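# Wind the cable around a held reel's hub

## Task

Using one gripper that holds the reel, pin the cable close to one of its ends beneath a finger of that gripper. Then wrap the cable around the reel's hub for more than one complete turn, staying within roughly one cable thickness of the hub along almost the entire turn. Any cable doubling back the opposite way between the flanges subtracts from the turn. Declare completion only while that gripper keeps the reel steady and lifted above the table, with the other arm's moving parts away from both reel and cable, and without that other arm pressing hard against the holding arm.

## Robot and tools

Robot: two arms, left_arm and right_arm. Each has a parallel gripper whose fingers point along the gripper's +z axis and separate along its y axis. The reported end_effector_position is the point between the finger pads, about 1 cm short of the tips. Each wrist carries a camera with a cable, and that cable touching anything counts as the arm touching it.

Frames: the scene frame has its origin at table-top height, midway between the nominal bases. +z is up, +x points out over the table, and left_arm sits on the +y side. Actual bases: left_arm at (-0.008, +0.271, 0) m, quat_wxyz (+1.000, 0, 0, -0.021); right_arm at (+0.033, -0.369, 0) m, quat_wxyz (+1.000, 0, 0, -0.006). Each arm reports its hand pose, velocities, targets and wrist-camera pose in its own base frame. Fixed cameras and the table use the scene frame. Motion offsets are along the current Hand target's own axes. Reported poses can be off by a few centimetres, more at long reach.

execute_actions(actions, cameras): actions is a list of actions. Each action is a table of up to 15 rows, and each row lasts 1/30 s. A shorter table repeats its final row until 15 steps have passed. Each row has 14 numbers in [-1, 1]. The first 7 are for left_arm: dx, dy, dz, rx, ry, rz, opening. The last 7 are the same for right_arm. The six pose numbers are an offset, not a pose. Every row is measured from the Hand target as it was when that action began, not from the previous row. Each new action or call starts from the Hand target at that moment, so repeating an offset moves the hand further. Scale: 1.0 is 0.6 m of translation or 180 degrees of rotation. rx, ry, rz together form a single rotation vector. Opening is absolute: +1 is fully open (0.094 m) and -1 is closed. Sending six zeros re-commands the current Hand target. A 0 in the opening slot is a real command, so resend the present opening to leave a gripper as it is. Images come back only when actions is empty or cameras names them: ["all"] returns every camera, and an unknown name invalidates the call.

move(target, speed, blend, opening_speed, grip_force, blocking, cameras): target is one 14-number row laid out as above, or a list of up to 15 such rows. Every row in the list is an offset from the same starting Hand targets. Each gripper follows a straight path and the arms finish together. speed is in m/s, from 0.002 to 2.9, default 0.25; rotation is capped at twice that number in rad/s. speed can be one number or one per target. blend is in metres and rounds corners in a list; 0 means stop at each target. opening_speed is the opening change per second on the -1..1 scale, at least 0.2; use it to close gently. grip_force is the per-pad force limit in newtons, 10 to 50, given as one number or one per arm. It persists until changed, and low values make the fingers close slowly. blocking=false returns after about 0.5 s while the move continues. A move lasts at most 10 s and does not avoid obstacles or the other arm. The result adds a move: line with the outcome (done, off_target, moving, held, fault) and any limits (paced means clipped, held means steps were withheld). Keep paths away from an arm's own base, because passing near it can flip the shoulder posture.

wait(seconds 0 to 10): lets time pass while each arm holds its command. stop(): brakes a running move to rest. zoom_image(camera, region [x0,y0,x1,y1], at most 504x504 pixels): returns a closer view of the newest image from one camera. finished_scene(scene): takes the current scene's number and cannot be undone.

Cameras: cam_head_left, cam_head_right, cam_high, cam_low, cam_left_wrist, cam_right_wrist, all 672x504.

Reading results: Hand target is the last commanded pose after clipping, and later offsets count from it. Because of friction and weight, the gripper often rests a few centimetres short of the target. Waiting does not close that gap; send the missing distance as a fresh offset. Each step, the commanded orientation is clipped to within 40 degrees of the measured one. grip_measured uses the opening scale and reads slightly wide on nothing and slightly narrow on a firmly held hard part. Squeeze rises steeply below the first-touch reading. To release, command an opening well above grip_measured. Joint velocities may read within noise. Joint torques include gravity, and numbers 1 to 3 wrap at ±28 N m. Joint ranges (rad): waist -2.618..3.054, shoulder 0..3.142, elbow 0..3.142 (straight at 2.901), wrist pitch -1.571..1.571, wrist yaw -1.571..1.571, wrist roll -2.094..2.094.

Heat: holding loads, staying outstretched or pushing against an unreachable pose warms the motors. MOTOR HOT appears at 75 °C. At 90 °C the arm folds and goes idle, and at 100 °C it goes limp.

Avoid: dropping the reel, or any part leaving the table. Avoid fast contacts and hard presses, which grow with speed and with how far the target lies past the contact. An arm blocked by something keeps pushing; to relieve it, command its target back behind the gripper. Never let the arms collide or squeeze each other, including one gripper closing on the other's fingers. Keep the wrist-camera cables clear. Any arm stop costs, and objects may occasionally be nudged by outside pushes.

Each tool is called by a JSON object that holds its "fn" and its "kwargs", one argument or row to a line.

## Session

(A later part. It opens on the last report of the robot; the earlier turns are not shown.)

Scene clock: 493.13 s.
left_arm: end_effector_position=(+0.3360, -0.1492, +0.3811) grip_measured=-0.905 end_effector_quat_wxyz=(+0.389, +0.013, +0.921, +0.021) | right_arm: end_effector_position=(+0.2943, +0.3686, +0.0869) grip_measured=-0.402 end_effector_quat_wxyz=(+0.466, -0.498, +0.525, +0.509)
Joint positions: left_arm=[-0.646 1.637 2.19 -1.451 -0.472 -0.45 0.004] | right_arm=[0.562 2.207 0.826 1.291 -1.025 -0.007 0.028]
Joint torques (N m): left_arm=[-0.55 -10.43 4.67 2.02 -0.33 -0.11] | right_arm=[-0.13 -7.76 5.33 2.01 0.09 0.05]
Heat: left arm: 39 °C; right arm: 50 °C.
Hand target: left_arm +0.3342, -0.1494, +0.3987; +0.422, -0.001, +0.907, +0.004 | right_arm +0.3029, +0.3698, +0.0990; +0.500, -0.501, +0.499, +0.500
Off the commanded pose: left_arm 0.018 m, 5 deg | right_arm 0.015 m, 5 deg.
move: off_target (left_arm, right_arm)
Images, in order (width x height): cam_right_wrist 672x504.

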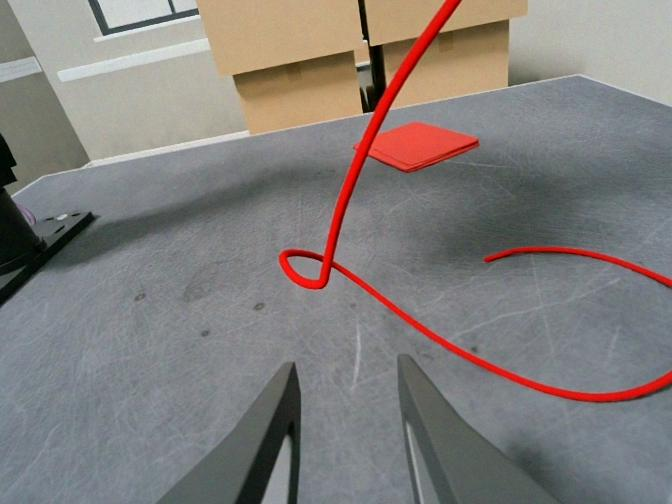

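{"fn": "move", "kwargs": {
  "target": [0,0,0,0,0,0,-1,-0.035,-0.005,0.06,0,0,0,-0.4],
  "speed": 0.1,
  "cameras": ["cam_right_wrist"]
}}

Scene clock: 496.87 s.
left_arm: end_effector_position=(+0.3360, -0.1492, +0.3811) grip_measured=-0.905 end_effector_quat_wxyz=(+0.389, +0.013, +0.921, +0.021) | right_arm: end_effector_position=(+0.2931, +0.4026, +0.1105) grip_measured=-0.402 end_effector_quat_wxyz=(+0.491, -0.506, +0.496, +0.507)
Joint positions: left_arm=[-0.646 1.637 2.19 -1.451 -0.472 -0.45 0.004] | right_arm=[0.638 2.207 0.912 1.289 -0.959 0.002 0.028]
Joint torques (N m): left_arm=[-0.51 -10.44 4.66 2.01 -0.34 -0.11] | right_arm=[-0.02 -10.33 7.41 0.95 0.11 0]
Heat: left arm: 39 °C; right arm: 50 °C.
Hand target: left_arm +0.3342, -0.1494, +0.3987; +0.422, -0.001, +0.907, +0.004 | right_arm +0.3059, +0.4058, +0.1200; +0.500, -0.501, +0.499, +0.500
Off the commanded pose: left_arm 0.018 m, 5 deg | right_arm 0.016 m, 2 deg.
move: off_target (left_arm, right_arm)
Images, in order (width x height): cam_right_wrist 672x504.

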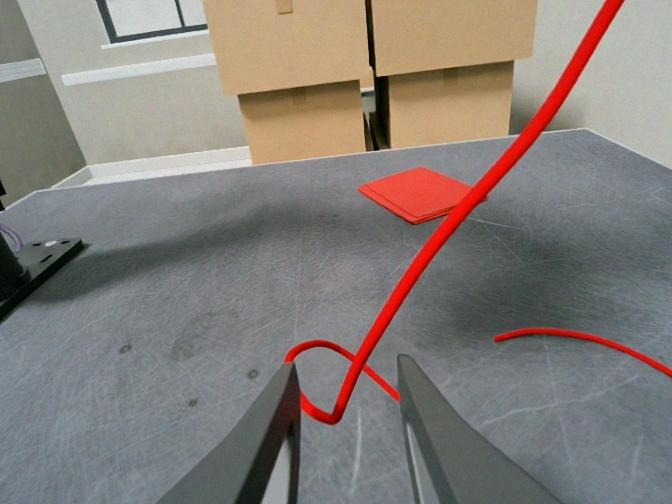

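{"fn": "move", "kwargs": {
  "target": [
    [0,0,0,0,0,0,-1,0,0,0.015,0,0,0,-0.4],
    [0,0,0,0,0,0,-1,0,0,0.015,0,0,0,-1]
  ],
  "speed": 0.05,
  "opening_speed": 0.6,
  "cameras": ["cam_right_wrist"]
}}

Scene clock: 499.57 s.
left_arm: end_effector_position=(+0.3360, -0.1492, +0.3811) grip_measured=-0.905 end_effector_quat_wxyz=(+0.389, +0.013, +0.921, +0.021) | right_arm: end_effector_position=(+0.3002, +0.4055, +0.1146) grip_measured=-0.966 end_effector_quat_wxyz=(+0.498, -0.502, +0.498, +0.503)
Joint positions: left_arm=[-0.646 1.637 2.19 -1.451 -0.472 -0.45 0.004] | right_arm=[0.638 2.207 0.934 1.276 -0.941 0.002 0.002]
Joint torques (N m): left_arm=[-0.54 -10.45 4.64 2.02 -0.34 -0.11] | right_arm=[0.57 -9.42 7.86 0.95 0.09 0.01]
Heat: left arm: 39 °C; right arm: 49 °C.
Hand target: left_arm +0.3342, -0.1494, +0.3987; +0.422, -0.001, +0.907, +0.004 | right_arm +0.3058, +0.4148, +0.1201; +0.500, -0.501, +0.499, +0.500
Off the commanded pose: left_arm 0.018 m, 5 deg | right_arm 0.012 m, 0 deg.
move: off_target (left_arm, right_arm); target 2's new opening was sent with right_arm's hand 0.012 m and 0 deg from that target
Images, in order (width x height): cam_right_wrist 672x504.

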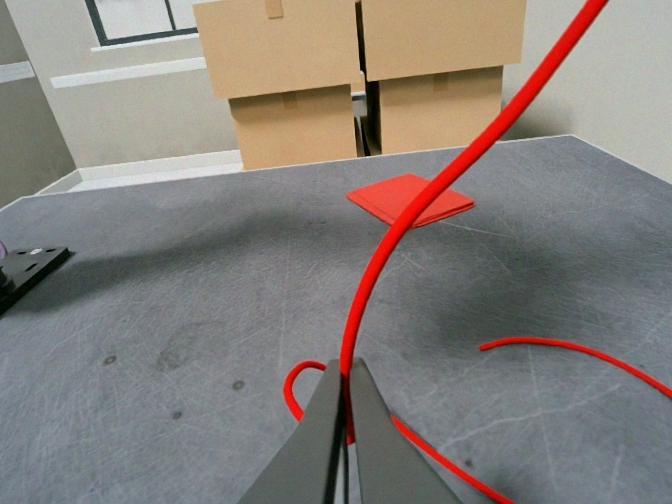

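{"fn": "move", "kwargs": {
  "target": [
    [0,0,0,0,0,0,-1,0,0,0,0,0,0,-0.4],
    [0,0,0,0,0,0,-1,0,0,-0.15,0,0,0,-0.4],
    [-0.13,0,-0.057,0,0,0,-1,0.08,0,-0.15,0,0,0,-0.4]
  ],
  "speed": 0.1,
  "cameras": ["cam_right_wrist","cam_left_wrist"]
}}

Scene clock: 504.07 s.
left_arm: end_effector_position=(+0.3616, -0.1595, +0.4754) grip_measured=-0.905 end_effector_quat_wxyz=(+0.501, +0.020, +0.865, -0.028) | right_arm: end_effector_position=(+0.3089, +0.3229, +0.0594) grip_measured=-0.402 end_effector_quat_wxyz=(+0.464, -0.480, +0.545, +0.507)
Joint positions: left_arm=[-0.626 1.875 2.818 -1.533 -0.469 -0.327 0.004] | right_arm=[0.434 2.279 0.773 1.38 -1.114 -0.005 0.028]
Joint torques (N m): left_arm=[0.39 -7.36 7.56 1.53 -0.18 0.03] | right_arm=[-0.14 -8.1 3.04 2.24 -0.26 -0.11]
Heat: left arm: 39 °C; right arm: 49 °C.
Hand target: left_arm +0.3582, -0.1498, +0.4804; +0.422, -0.001, +0.907, +0.004 | right_arm +0.3061, +0.3248, +0.0720; +0.500, -0.501, +0.499, +0.500
Off the commanded pose: left_arm 0.011 m, 11 deg | right_arm 0.013 m, 7 deg.
joint sent to its limit (left arm) — joint 4 (wrist pitch), lower limit. The joint targets are off in position and orientation.
move: off_target (left_arm, right_arm)
Images, in order (width x height): cam_left_wrist 672x504, cam_right_wrist 672x504.

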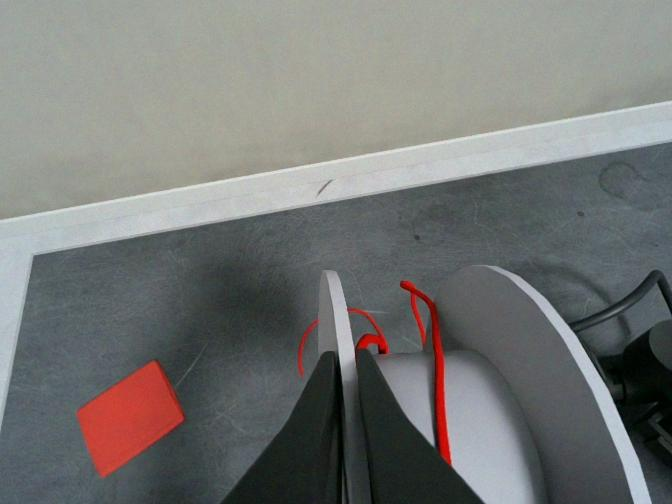

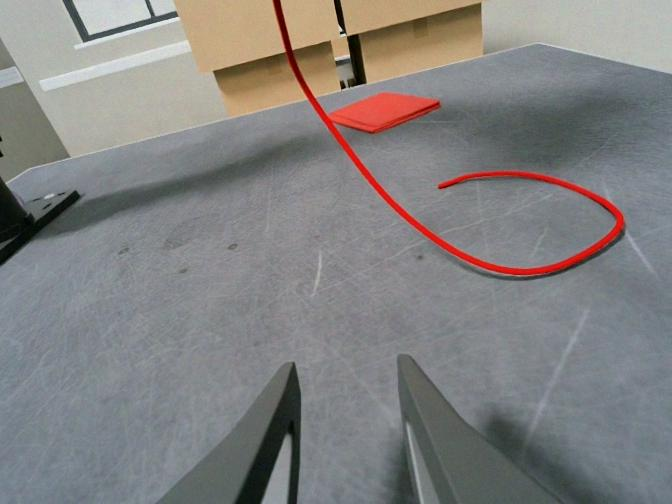

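{"fn": "move", "kwargs": {
  "target": [0,0,0,0,0,0,-1,0.0,-0.055,0.09,0,0,0,-0.4],
  "speed": 0.1,
  "cameras": ["cam_right_wrist"]
}}

Scene clock: 505.80 s.
left_arm: end_effector_position=(+0.3616, -0.1595, +0.4754) grip_measured=-0.905 end_effector_quat_wxyz=(+0.501, +0.020, +0.865, -0.028) | right_arm: end_effector_position=(+0.3278, +0.3757, +0.0734) grip_measured=-0.402 end_effector_quat_wxyz=(+0.494, -0.506, +0.495, +0.505)
Joint positions: left_arm=[-0.626 1.875 2.818 -1.533 -0.469 -0.327 0.004] | right_arm=[0.53 2.37 0.99 1.378 -1.063 -0.001 0.028]
Joint torques (N m): left_arm=[0.39 -7.36 7.56 1.54 -0.17 0.03] | right_arm=[0.5 -8.5 6.75 1.14 0.09 0.1]
Heat: left arm: 39 °C; right arm: 49 °C.
Hand target: left_arm +0.3582, -0.1498, +0.4804; +0.422, -0.001, +0.907, +0.004 | right_arm +0.3390, +0.3789, +0.0721; +0.500, -0.501, +0.499, +0.500
Off the commanded pose: left_arm 0.011 m, 11 deg | right_arm 0.012 m, 1 deg.
joint sent to its limit (left arm) — joint 4 (wrist pitch), lower limit. The joint targets are off in position and orientation.
move: off_target (left_arm, right_arm)
Images, in order (width x height): cam_right_wrist 672x504.

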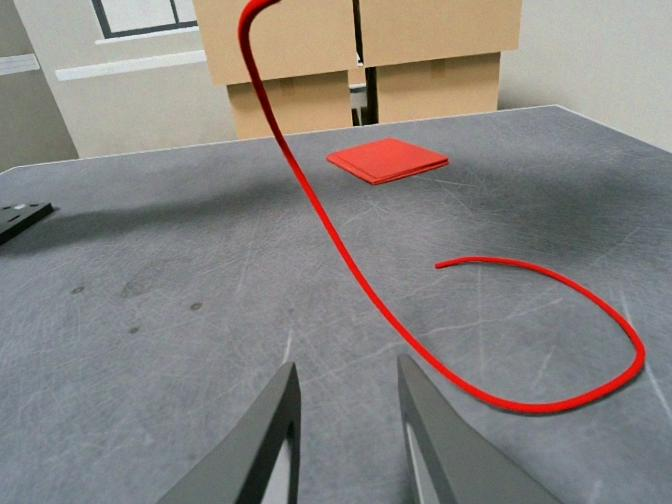

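{"fn": "move", "kwargs": {
  "target": [0,0,0,0,0,0,-1,0.015,-0.05,0.06,0,0,0,-0.4],
  "speed": 0.1,
  "cameras": ["cam_right_wrist"]
}}

Scene clock: 507.37 s.
left_arm: end_effector_position=(+0.3616, -0.1595, +0.4754) grip_measured=-0.905 end_effector_quat_wxyz=(+0.501, +0.020, +0.865, -0.028) | right_arm: end_effector_position=(+0.3569, +0.4110, +0.0662) grip_measured=-0.402 end_effector_quat_wxyz=(+0.500, -0.506, +0.489, +0.505)
Joint positions: left_arm=[-0.626 1.875 2.818 -1.533 -0.469 -0.327 0.004] | right_arm=[0.566 2.483 1.21 1.291 -1.027 0.002 0.028]
Joint torques (N m): left_arm=[0.38 -7.35 7.54 1.54 -0.18 0.04] | right_arm=[0.1 -10.07 7.94 0.93 0.09 0]
Heat: left arm: 39 °C; right arm: 49 °C.
Hand target: left_arm +0.3582, -0.1498, +0.4804; +0.422, -0.001, +0.907, +0.004 | right_arm +0.3689, +0.4149, +0.0632; +0.500, -0.501, +0.499, +0.500
Off the commanded pose: left_arm 0.011 m, 11 deg | right_arm 0.013 m, 1 deg.
joint sent to its limit (left arm) — joint 4 (wrist pitch), lower limit. The joint targets are off in position and orientation.
move: off_target (left_arm, right_arm)
Images, in order (width x height): cam_right_wrist 672x504.

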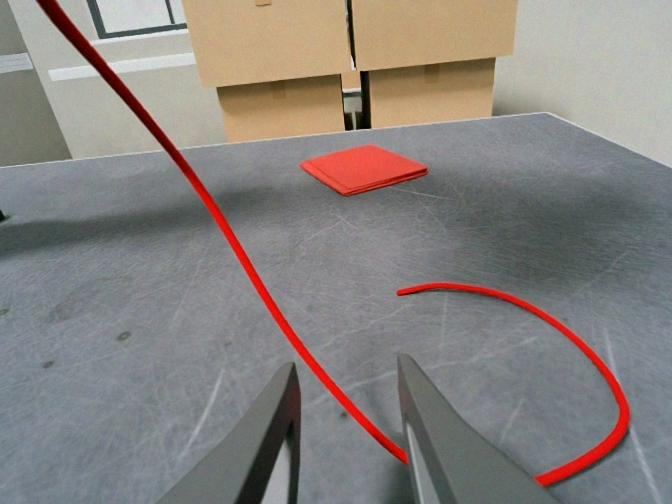

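{"fn": "move", "kwargs": {
  "target": [
    [0,0,0,0,0,0,-1,0.022,-0.005,0.035,0,0,0,-0.4],
    [0,0,0,0,0,0,-1,0.022,-0.005,0.035,0,0,0,-1]
  ],
  "speed": 0.06,
  "opening_speed": 0.6,
  "cameras": ["cam_right_wrist"]
}}

Scene clock: 512.37 s.
left_arm: end_effector_position=(+0.3616, -0.1595, +0.4754) grip_measured=-0.905 end_effector_quat_wxyz=(+0.501, +0.020, +0.865, -0.028) | right_arm: end_effector_position=(+0.3596, +0.4323, +0.0534) grip_measured=-0.993 end_effector_quat_wxyz=(+0.499, -0.507, +0.488, +0.506)
Joint positions: left_arm=[-0.626 1.875 2.818 -1.533 -0.469 -0.327 0.004] | right_arm=[0.603 2.554 1.297 1.274 -0.993 0.002 0]
Joint torques (N m): left_arm=[0.35 -7.35 7.56 1.53 -0.18 0.03] | right_arm=[0.36 -10.39 8.17 0.89 0.13 0.06]
Heat: left arm: 39 °C; right arm: 49 °C.
Hand target: left_arm +0.3582, -0.1498, +0.4804; +0.422, -0.001, +0.907, +0.004 | right_arm +0.3719, +0.4359, +0.0500; +0.500, -0.501, +0.499, +0.500
Off the commanded pose: left_arm 0.011 m, 11 deg | right_arm 0.013 m, 2 deg.
joint sent to its limit (left arm) — joint 4 (wrist pitch), lower limit. The joint targets are off in position and orientation.
move: off_target (left_arm, right_arm); target 2's new opening was sent with right_arm's hand 0.013 m and 2 deg from that target
Images, in order (width x height): cam_right_wrist 672x504.

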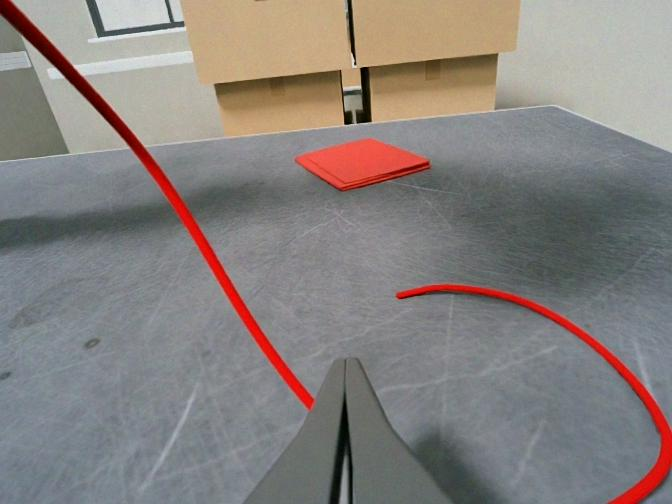

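{"fn": "move", "kwargs": {
  "target": [
    [0,0,0,0,0,0,-1,0,0.01,-0.01,0,0,0,-0.4],
    [0,0,0,0,0,0,-1,0.01,0.01,0.04,0,0,0,-0.4]
  ],
  "speed": 0.08,
  "cameras": ["cam_right_wrist"]
}}

Scene clock: 514.83 s.
left_arm: end_effector_position=(+0.3616, -0.1595, +0.4754) grip_measured=-0.905 end_effector_quat_wxyz=(+0.501, +0.020, +0.865, -0.028) | right_arm: end_effector_position=(+0.3529, +0.4565, +0.0481) grip_measured=-0.402 end_effector_quat_wxyz=(+0.499, -0.507, +0.487, +0.506)
Joint positions: left_arm=[-0.626 1.875 2.818 -1.533 -0.469 -0.327 0.004] | right_arm=[0.655 2.591 1.352 1.257 -0.942 0.002 0.028]
Joint torques (N m): left_arm=[0.39 -7.36 7.57 1.53 -0.18 0.03] | right_arm=[0.02 -10.59 8.18 0.95 0.11 0.03]
Heat: left arm: 39 °C; right arm: 49 °C.
Hand target: left_arm +0.3582, -0.1498, +0.4804; +0.422, -0.001, +0.907, +0.004 | right_arm +0.3659, +0.4599, +0.0440; +0.500, -0.501, +0.499, +0.500
Off the commanded pose: left_arm 0.011 m, 11 deg | right_arm 0.014 m, 2 deg.
joint sent to its limit (left arm) — joint 4 (wrist pitch), lower limit. The joint targets are off in position and orientation.
move: off_target (left_arm, right_arm)
Images, in order (width x height): cam_right_wrist 672x504.

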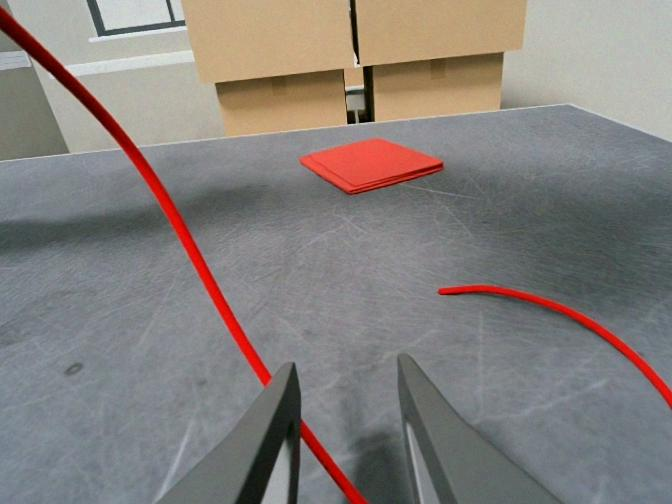

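{"fn": "move", "kwargs": {
  "target": [0,0,0,0,0,0,-1,0,0.04,0.025,0,0,0,-0.4],
  "speed": 0.08,
  "cameras": ["cam_right_wrist"]
}}

Scene clock: 516.30 s.
left_arm: end_effector_position=(+0.3616, -0.1595, +0.4754) grip_measured=-0.905 end_effector_quat_wxyz=(+0.501, +0.020, +0.865, -0.028) | right_arm: end_effector_position=(+0.3355, +0.4774, +0.0483) grip_measured=-0.402 end_effector_quat_wxyz=(+0.499, -0.507, +0.487, +0.507)
Joint positions: left_arm=[-0.626 1.875 2.818 -1.533 -0.469 -0.327 0.004] | right_arm=[0.715 2.591 1.352 1.257 -0.884 0.002 0.028]
Joint torques (N m): left_arm=[0.39 -7.35 7.53 1.53 -0.18 0.04] | right_arm=[-0.02 -11.85 4.03 1.22 0.13 0.05]
Heat: left arm: 40 °C; right arm: 49 °C.
Hand target: left_arm +0.3582, -0.1498, +0.4804; +0.422, -0.001, +0.907, +0.004 | right_arm +0.3419, +0.4749, +0.0439; +0.500, -0.501, +0.499, +0.500
Off the commanded pose: left_arm 0.011 m, 11 deg | right_arm 0.008 m, 2 deg.
joint sent to its limit (left arm) — joint 4 (wrist pitch), lower limit. The joint targets are off in position and orientation.
move: off_target (left_arm)
Images, in order (width x height): cam_right_wrist 672x504.

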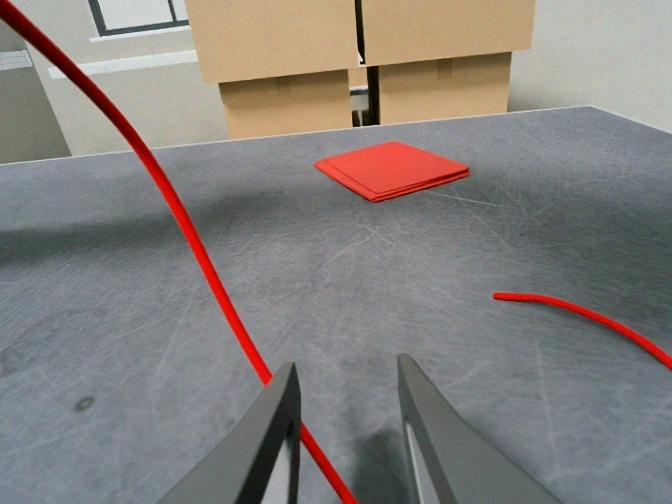

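{"fn": "move", "kwargs": {
  "target": [
    [0,0,0,0,0,0,-1,0,0,-0.09,0,0,0,-0.3],
    [0,0,0,0,0,0,-1,-0.03,0.035,-0.09,0,0,0,-0.3]
  ],
  "speed": 0.1,
  "cameras": ["cam_right_wrist","cam_high"]
}}

Scene clock: 518.47 s.
left_arm: end_effector_position=(+0.3616, -0.1595, +0.4754) grip_measured=-0.905 end_effector_quat_wxyz=(+0.501, +0.020, +0.865, -0.028) | right_arm: end_effector_position=(+0.3246, +0.4166, +0.0402) grip_measured=-0.302 end_effector_quat_wxyz=(+0.488, -0.498, +0.514, +0.500)
Joint positions: left_arm=[-0.626 1.875 2.818 -1.533 -0.469 -0.327 0.004] | right_arm=[0.628 2.491 1.09 1.362 -0.939 -0.004 0.033]
Joint torques (N m): left_arm=[0.36 -7.35 7.56 1.53 -0.17 0.03] | right_arm=[0.42 -14.71 2.28 1.38 0.11 0.04]
Heat: left arm: 40 °C; right arm: 49 °C.
Hand target: left_arm +0.3582, -0.1498, +0.4804; +0.422, -0.001, +0.907, +0.004 | right_arm +0.3209, +0.4208, +0.0619; +0.500, -0.501, +0.499, +0.500
Off the commanded pose: left_arm 0.011 m, 11 deg | right_arm 0.022 m, 2 deg.
joint sent to its limit (left arm) — joint 4 (wrist pitch), lower limit. The joint targets are off in position and orientation.
move: off_target (left_arm, right_arm)
Images, in order (width x height): cam_high 672x504, cam_right_wrist 672x504.

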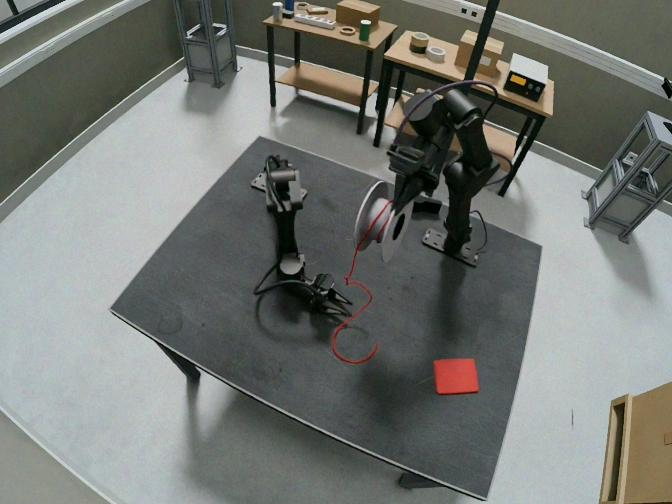

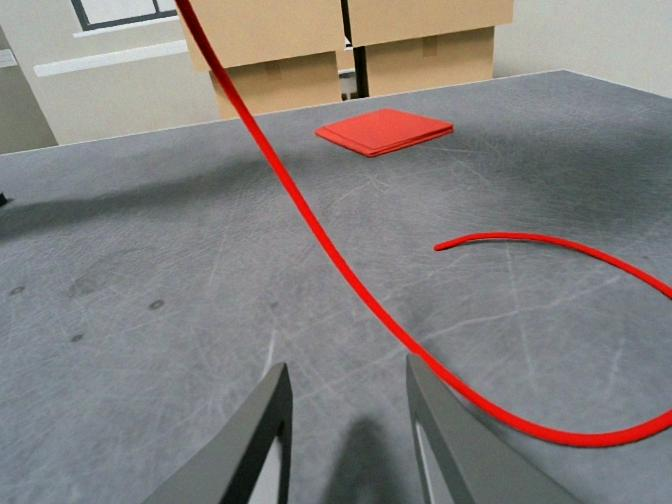

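{"fn": "move", "kwargs": {
  "target": [0,0,0,0,0,0,-1,-0.012,-0.024,0.042,0,0,0,-0.3],
  "speed": 0.08,
  "cameras": ["cam_right_wrist"]
}}

Scene clock: 520.17 s.
left_arm: end_effector_position=(+0.3616, -0.1595, +0.4754) grip_measured=-0.905 end_effector_quat_wxyz=(+0.501, +0.020, +0.865, -0.028) | right_arm: end_effector_position=(+0.3252, +0.4402, +0.0509) grip_measured=-0.302 end_effector_quat_wxyz=(+0.489, -0.501, +0.506, +0.504)
Joint positions: left_arm=[-0.626 1.875 2.818 -1.533 -0.469 -0.327 0.004] | right_arm=[0.669 2.493 1.164 1.308 -0.911 0.004 0.033]
Joint torques (N m): left_arm=[0.38 -7.35 7.56 1.53 -0.18 0.04] | right_arm=[0.53 -13.19 7.17 0.91 0.11 0.01]
Heat: left arm: 40 °C; right arm: 49 °C.
Hand target: left_arm +0.3582, -0.1498, +0.4804; +0.422, -0.001, +0.907, +0.004 | right_arm +0.3353, +0.4461, +0.0691; +0.500, -0.501, +0.499, +0.500
Off the commanded pose: left_arm 0.011 m, 11 deg | right_arm 0.022 m, 2 deg.
joint sent to its limit (left arm) — joint 4 (wrist pitch), lower limit. The joint targets are off in position and orientation.
move: off_target (left_arm, right_arm)
Images, in order (width x height): cam_right_wrist 672x504.

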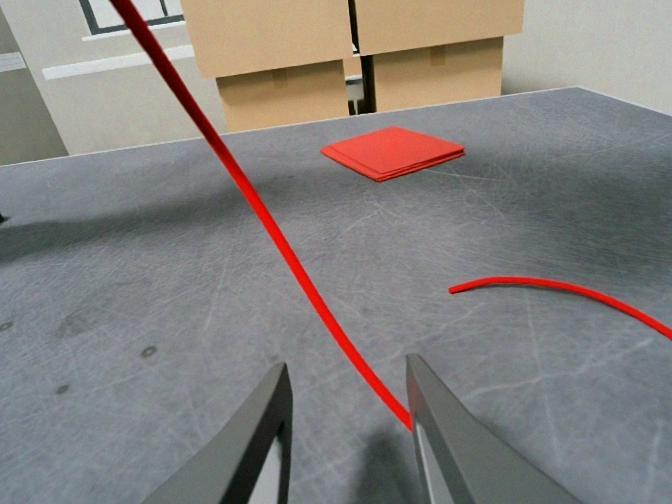

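{"fn": "move", "kwargs": {
  "target": [
    [0,0,0,0,0,0,-1,0.0,0,0.04,0,0,0,-0.3],
    [0,0,0,0,0,0,-1,0.0,0,0.04,0,0,0,-1]
  ],
  "speed": 0.06,
  "opening_speed": 0.8,
  "cameras": ["cam_right_wrist"]
}}

Scene clock: 523.03 s.
left_arm: end_effector_position=(+0.3616, -0.1595, +0.4754) grip_measured=-0.905 end_effector_quat_wxyz=(+0.501, +0.020, +0.865, -0.028) | right_arm: end_effector_position=(+0.3223, +0.4657, +0.0650) grip_measured=-0.967 end_effector_quat_wxyz=(+0.494, -0.506, +0.492, +0.507)
Joint positions: left_arm=[-0.626 1.875 2.818 -1.533 -0.469 -0.327 0.004] | right_arm=[0.715 2.493 1.239 1.259 -0.882 0.004 0.002]
Joint torques (N m): left_arm=[0.36 -7.36 7.54 1.54 -0.18 0.03] | right_arm=[0.25 -11.06 7.97 0.98 0.11 0.01]
Heat: left arm: 40 °C; right arm: 50 °C.
Hand target: left_arm +0.3582, -0.1498, +0.4804; +0.422, -0.001, +0.907, +0.004 | right_arm +0.3352, +0.4701, +0.0691; +0.500, -0.501, +0.499, +0.500
Off the commanded pose: left_arm 0.011 m, 11 deg | right_arm 0.014 m, 1 deg.
joint sent to its limit (left arm) — joint 4 (wrist pitch), lower limit. The joint targets are off in position and orientation.
move: off_target (left_arm, right_arm); target 2's new opening was sent with right_arm's hand 0.014 m and 1 deg from that target
Images, in order (width x height): cam_right_wrist 672x504.

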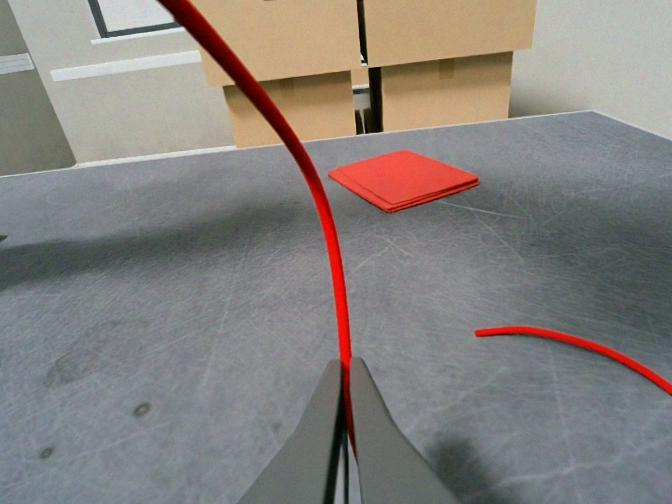

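{"fn": "move", "kwargs": {
  "target": [
    [0.13,0,0.057,0,0,0,-1,-0.01,0,-0.015,0,0,0,-1],
    [0.13,0,0.057,0,0,0,-1,-0.05,0.125,-0.025,0,0,0,-1],
    [0.13,0,0.057,0,0,0,-1,-0.06,0.36,-0.03,0,0,0,-1]
  ],
  "speed": 0.1,
  "blend": [0.0,0.03,0],
  "cameras": ["cam_left_wrist","cam_right_wrist","cam_high"]
}}

{"fn": "zoom_image", "kwargs": {
  "camera": "cam_high",
  "region": [280, 160, 480, 340]
}}

Scene clock: 528.20 s.
left_arm: end_effector_position=(+0.3336, -0.1480, +0.3788) grip_measured=-0.905 end_effector_quat_wxyz=(+0.382, +0.015, +0.924, +0.024) | right_arm: end_effector_position=(+0.1150, +0.4488, +0.0534) grip_measured=-0.967 end_effector_quat_wxyz=(-0.433, +0.523, -0.556, -0.479)
Joint positions: left_arm=[-0.646 1.637 2.19 -1.467 -0.469 -0.45 0.004] | right_arm=[1.155 2.144 0.587 1.374 -0.428 0.004 0.002]
Joint torques (N m): left_arm=[-0.54 -10.39 4.78 2.15 -0.38 -0.13] | right_arm=[0.06 -11.77 1.78 2.82 0.06 -0.06]
Heat: left arm: 40 °C; right arm: 50 °C.
Hand target: left_arm +0.3342, -0.1494, +0.3987; +0.422, -0.001, +0.907, +0.004 | right_arm +0.1192, +0.4517, +0.1047; -0.500, +0.501, -0.499, -0.500
Off the commanded pose: left_arm 0.020 m, 6 deg | right_arm 0.052 m, 11 deg.
move: off_target (left_arm, right_arm)
Images, in order (width x height): cam_high 672x504, cam_left_wrist 672x504, cam_right_wrist 672x504.

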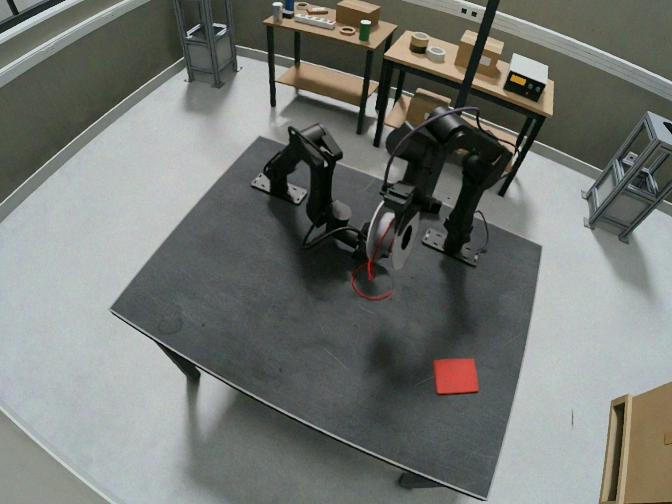

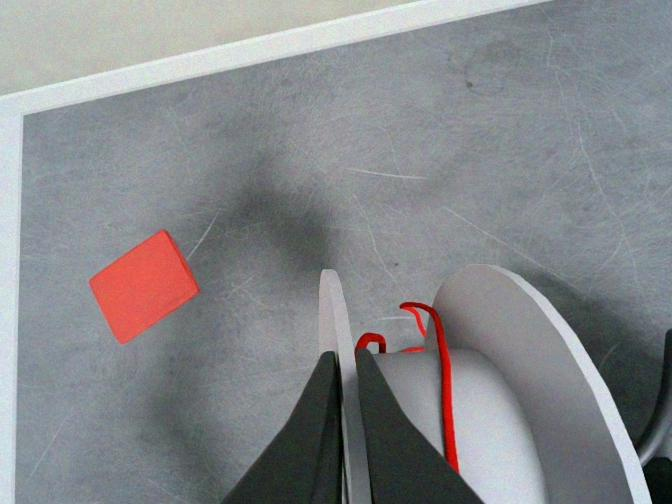

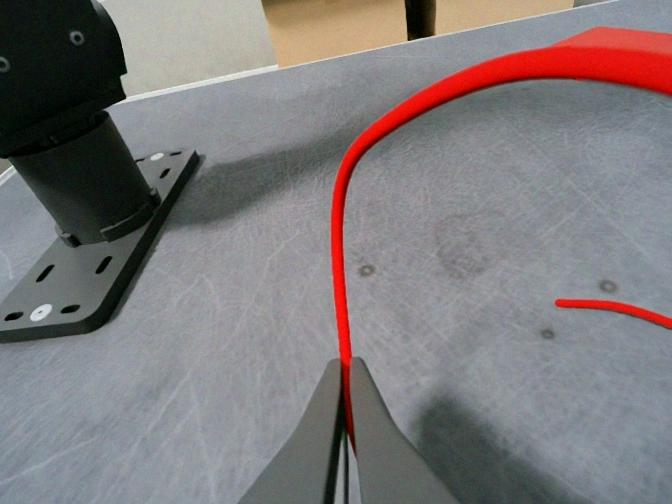

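Scaled by 2.520.

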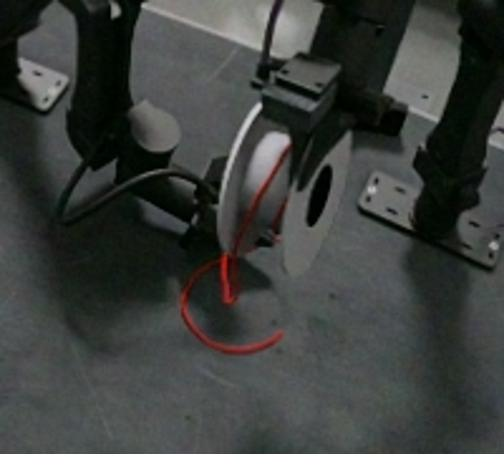

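{"fn": "move", "kwargs": {
  "target": [
    [0,0,0,0,0,0,-1,-0.185,0.118,-0.01,0,0,0,-1],
    [0,0,0,0,0,0,-1,-0.385,0.09,-0.01,0,0,0,-1],
    [0,0,0,0,0,0,-1,-0.525,0.17,-0.036,0,0,0,-1]
  ],
  "speed": 0.12,
  "blend": 0.03,
  "cameras": ["cam_left_wrist","cam_head_right","cam_right_wrist"]
}}

{"fn": "zoom_image", "kwargs": {
  "camera": "cam_head_right",
  "region": [230, 160, 450, 360]
}}

Scene clock: 532.93 s.
left_arm: end_effector_position=(+0.3336, -0.1480, +0.3788) grip_measured=-0.905 end_effector_quat_wxyz=(+0.382, +0.015, +0.924, +0.024) | right_arm: end_effector_position=(+0.0127, +0.4403, +0.3886) grip_measured=-0.967 end_effector_quat_wxyz=(+0.481, -0.515, +0.506, +0.498)
Joint positions: left_arm=[-0.646 1.637 2.19 -1.467 -0.469 -0.45 0.004] | right_arm=[1.501 1.262 1.138 0.082 -0.095 0.005 0.002]
Joint torques (N m): left_arm=[-0.55 -10.41 4.78 2.15 -0.38 -0.12] | right_arm=[0.65 -6.56 12.75 1.16 0.13 -0.09]
Heat: left arm: 39 °C; right arm: 49 °C.
Hand target: left_arm +0.3342, -0.1494, +0.3987; +0.422, -0.001, +0.907, +0.004 | right_arm +0.0167, +0.4299, +0.4195; +0.500, -0.501, +0.499, +0.500
Off the commanded pose: left_arm 0.020 m, 6 deg | right_arm 0.033 m, 3 deg.
move: off_target (left_arm, right_arm)
Images, in order (width x height): cam_head_right 672x504, cam_left_wrist 672x504, cam_right_wrist 672x504.

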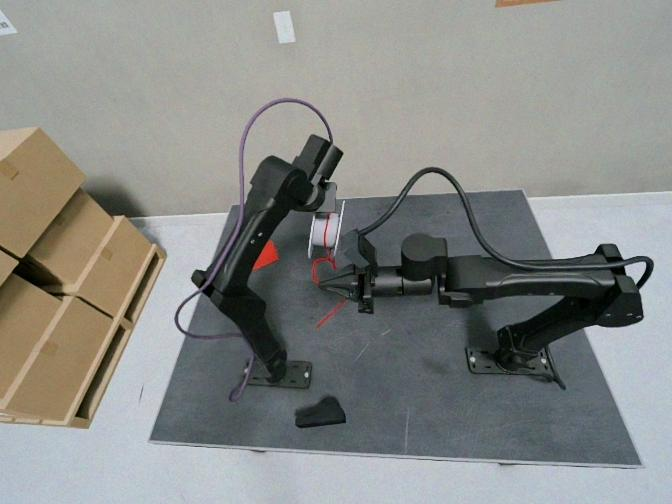

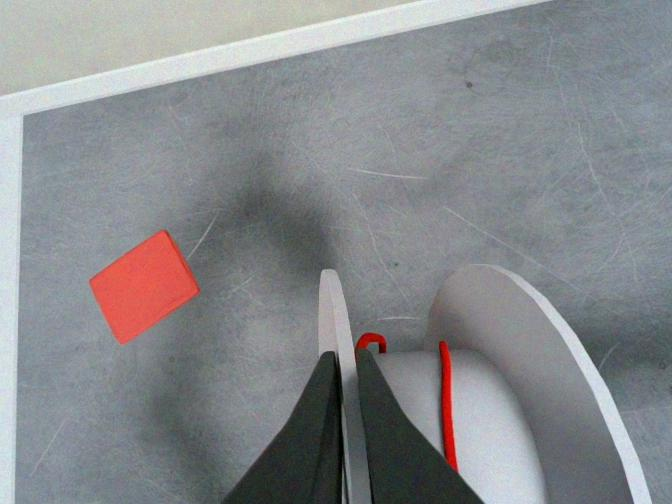

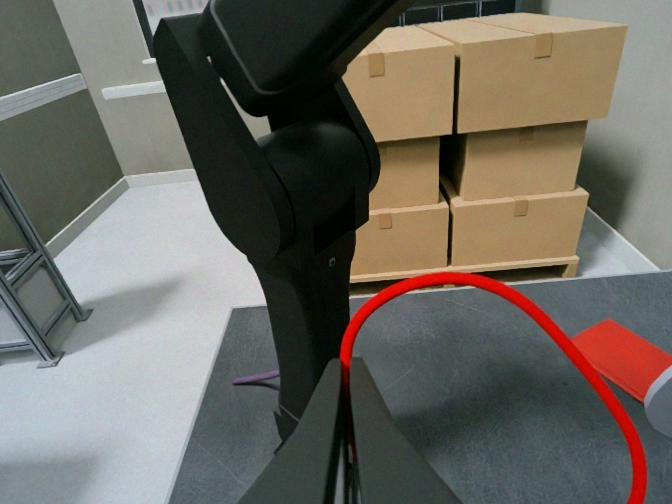

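Scaled by 2.291.

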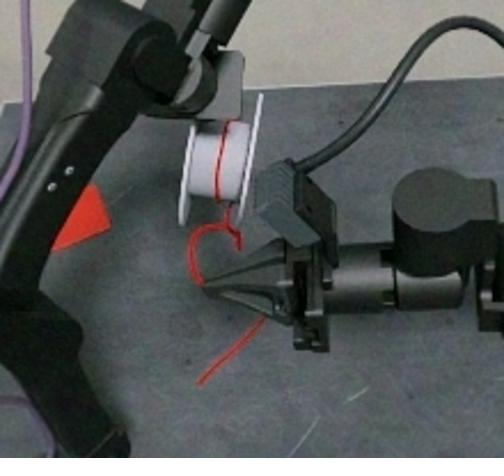

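Continue over top and front.

{"fn": "move", "kwargs": {
  "target": [
    [0,0,0,0,0,0,-1,-0.133,-0.072,-0.075,0,0,0,-1],
    [0,0,0,0,0,0,-1,-0.185,-0.22,-0.085,0,0,0,-1],
    [0,0,0,0,0,0,-1,-0.185,-0.42,-0.11,0,0,0,-1],
    [0,0,0,0,0,0,-1,-0.085,-0.65,-0.05,0,0,0,-1]
  ],
  "speed": 0.12,
  "blend": 0.03,
  "cameras": ["cam_left_wrist","cam_head_right","cam_right_wrist"]
}}

{"fn": "zoom_image", "kwargs": {
  "camera": "cam_head_right",
  "region": [230, 120, 450, 320]
}}

Scene clock: 538.50 s.
left_arm: end_effector_position=(+0.3437, -0.1529, +0.3893) grip_measured=-0.905 end_effector_quat_wxyz=(+0.410, -0.004, +0.912, +0.008) | right_arm: end_effector_position=(+0.3950, +0.4110, +0.4607) grip_measured=-0.967 end_effector_quat_wxyz=(+0.481, -0.507, +0.495, +0.516)
Joint positions: left_arm=[-0.646 1.637 2.19 -1.401 -0.483 -0.47 0.004] | right_arm=[0.517 2.229 2.552 -0.334 -1.102 0.014 0.002]
Joint torques (N m): left_arm=[-0.53 -10.58 4.45 1.61 -0.24 -0.01] | right_arm=[-1.36 -10.07 11.4 1.08 0.15 -0.07]
Heat: left arm: 39 °C; right arm: 49 °C.
Hand target: left_arm +0.3342, -0.1494, +0.3987; +0.422, -0.001, +0.907, +0.004 | right_arm +0.4066, +0.4005, +0.4712; +0.500, -0.501, +0.499, +0.500
Off the commanded pose: left_arm 0.014 m, 2 deg | right_arm 0.019 m, 3 deg.
move: off_target (left_arm, right_arm)
Images, in order (width x height): cam_head_right 672x504, cam_left_wrist 672x504, cam_right_wrist 672x504.

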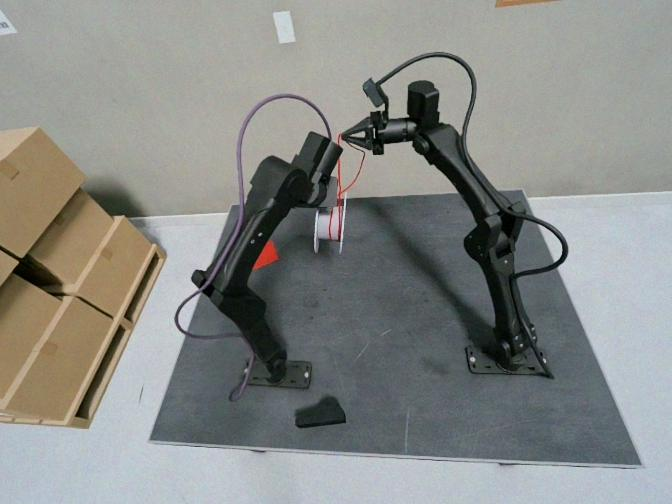

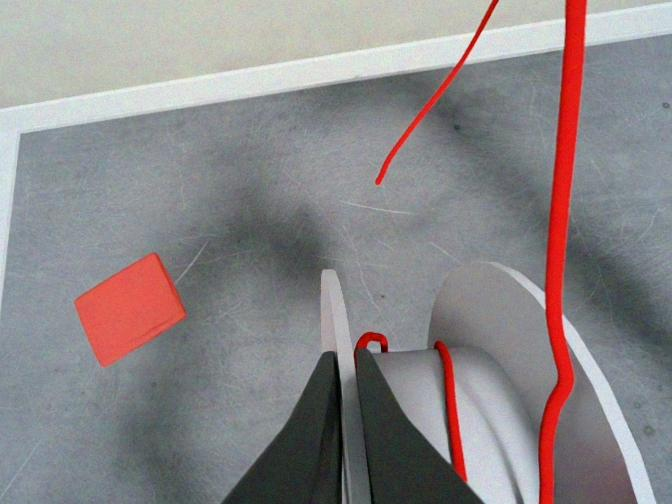

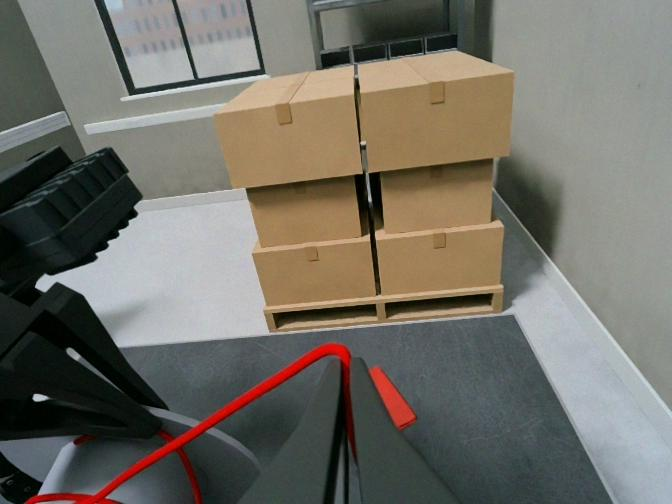

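Scaled by 2.291.

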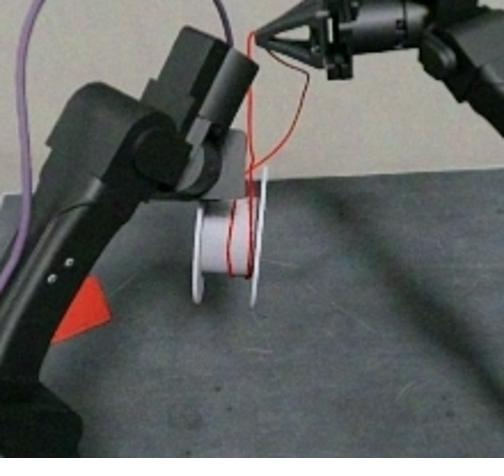

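{"fn": "move", "kwargs": {
  "target": [
    [0,0,0,0,0,0,-1,0.1,0.05,0.09,0,0,0,-1],
    [0,0,0,0,0,0,-1,0.26,0.06,0.1,0,0,0,-1]
  ],
  "speed": 0.1,
  "blend": 0.03,
  "cameras": ["cam_left_wrist","cam_head_right","cam_high"]
}}

{"fn": "zoom_image", "kwargs": {
  "camera": "cam_high",
  "region": [280, 160, 480, 340]
}}

Scene clock: 541.57 s.
left_arm: end_effector_position=(+0.3438, -0.1529, +0.3873) grip_measured=-0.905 end_effector_quat_wxyz=(+0.407, +0.002, +0.913, +0.012) | right_arm: end_effector_position=(+0.3812, +0.4621, +0.2782) grip_measured=-0.967 end_effector_quat_wxyz=(+0.459, -0.494, +0.539, +0.505)
Joint positions: left_arm=[-0.646 1.637 2.184 -1.401 -0.483 -0.457 0.004] | right_arm=[0.634 2.117 1.696 0.303 -0.939 -0.004 0.002]
Joint torques (N m): left_arm=[-0.54 -10.62 4.96 1.6 -0.24 -0.01] | right_arm=[0.47 -15.49 5.52 1.97 0.03 0.01]
Heat: left arm: 39 °C; right arm: 49 °C.
Hand target: left_arm +0.3342, -0.1494, +0.3987; +0.422, -0.001, +0.907, +0.004 | right_arm +0.3708, +0.4605, +0.3152; +0.500, -0.501, +0.499, +0.500
Off the commanded pose: left_arm 0.015 m, 2 deg | right_arm 0.038 m, 7 deg.
move: off_target (left_arm, right_arm)
Images, in order (width x height): cam_head_right 672x504, cam_high 672x504, cam_left_wrist 672x504.

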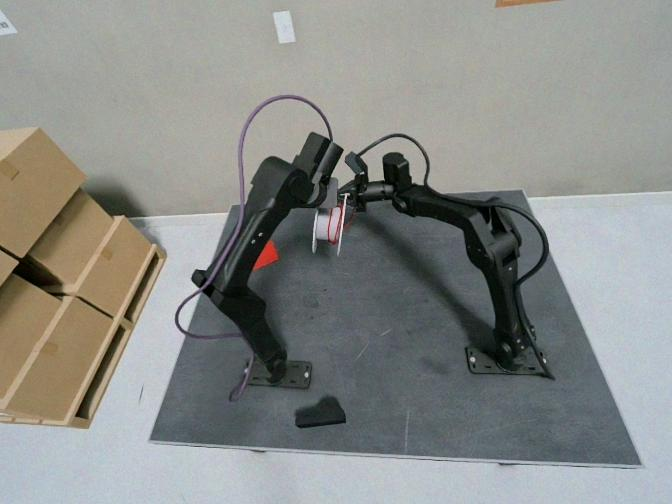

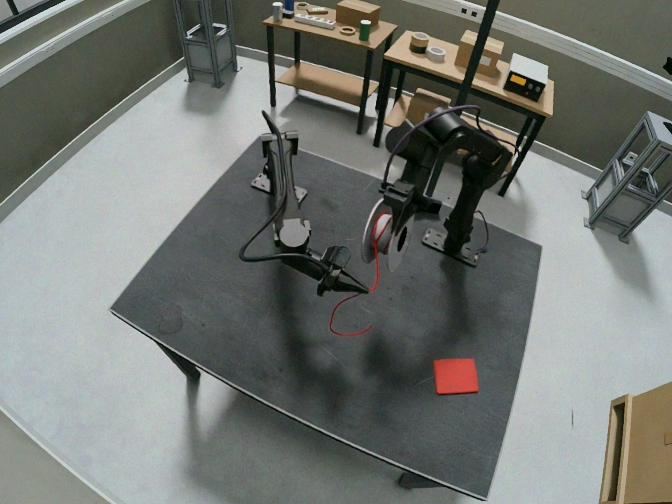

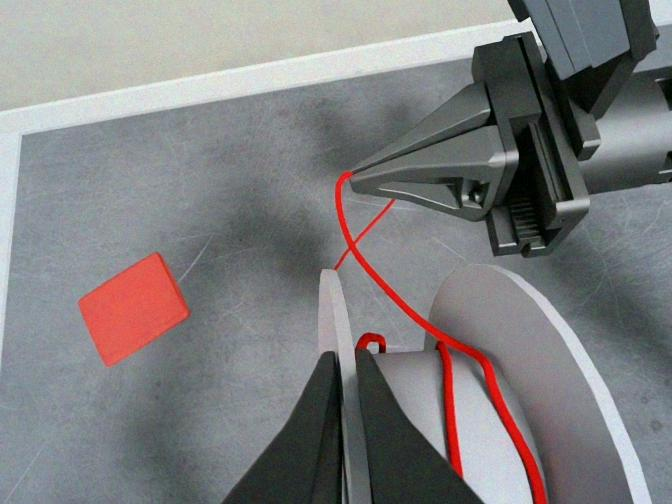

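Scaled by 2.520.

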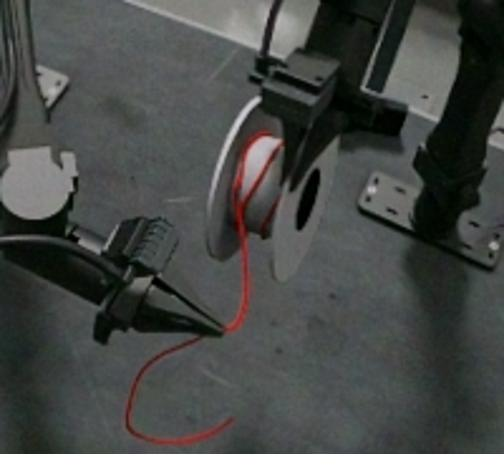

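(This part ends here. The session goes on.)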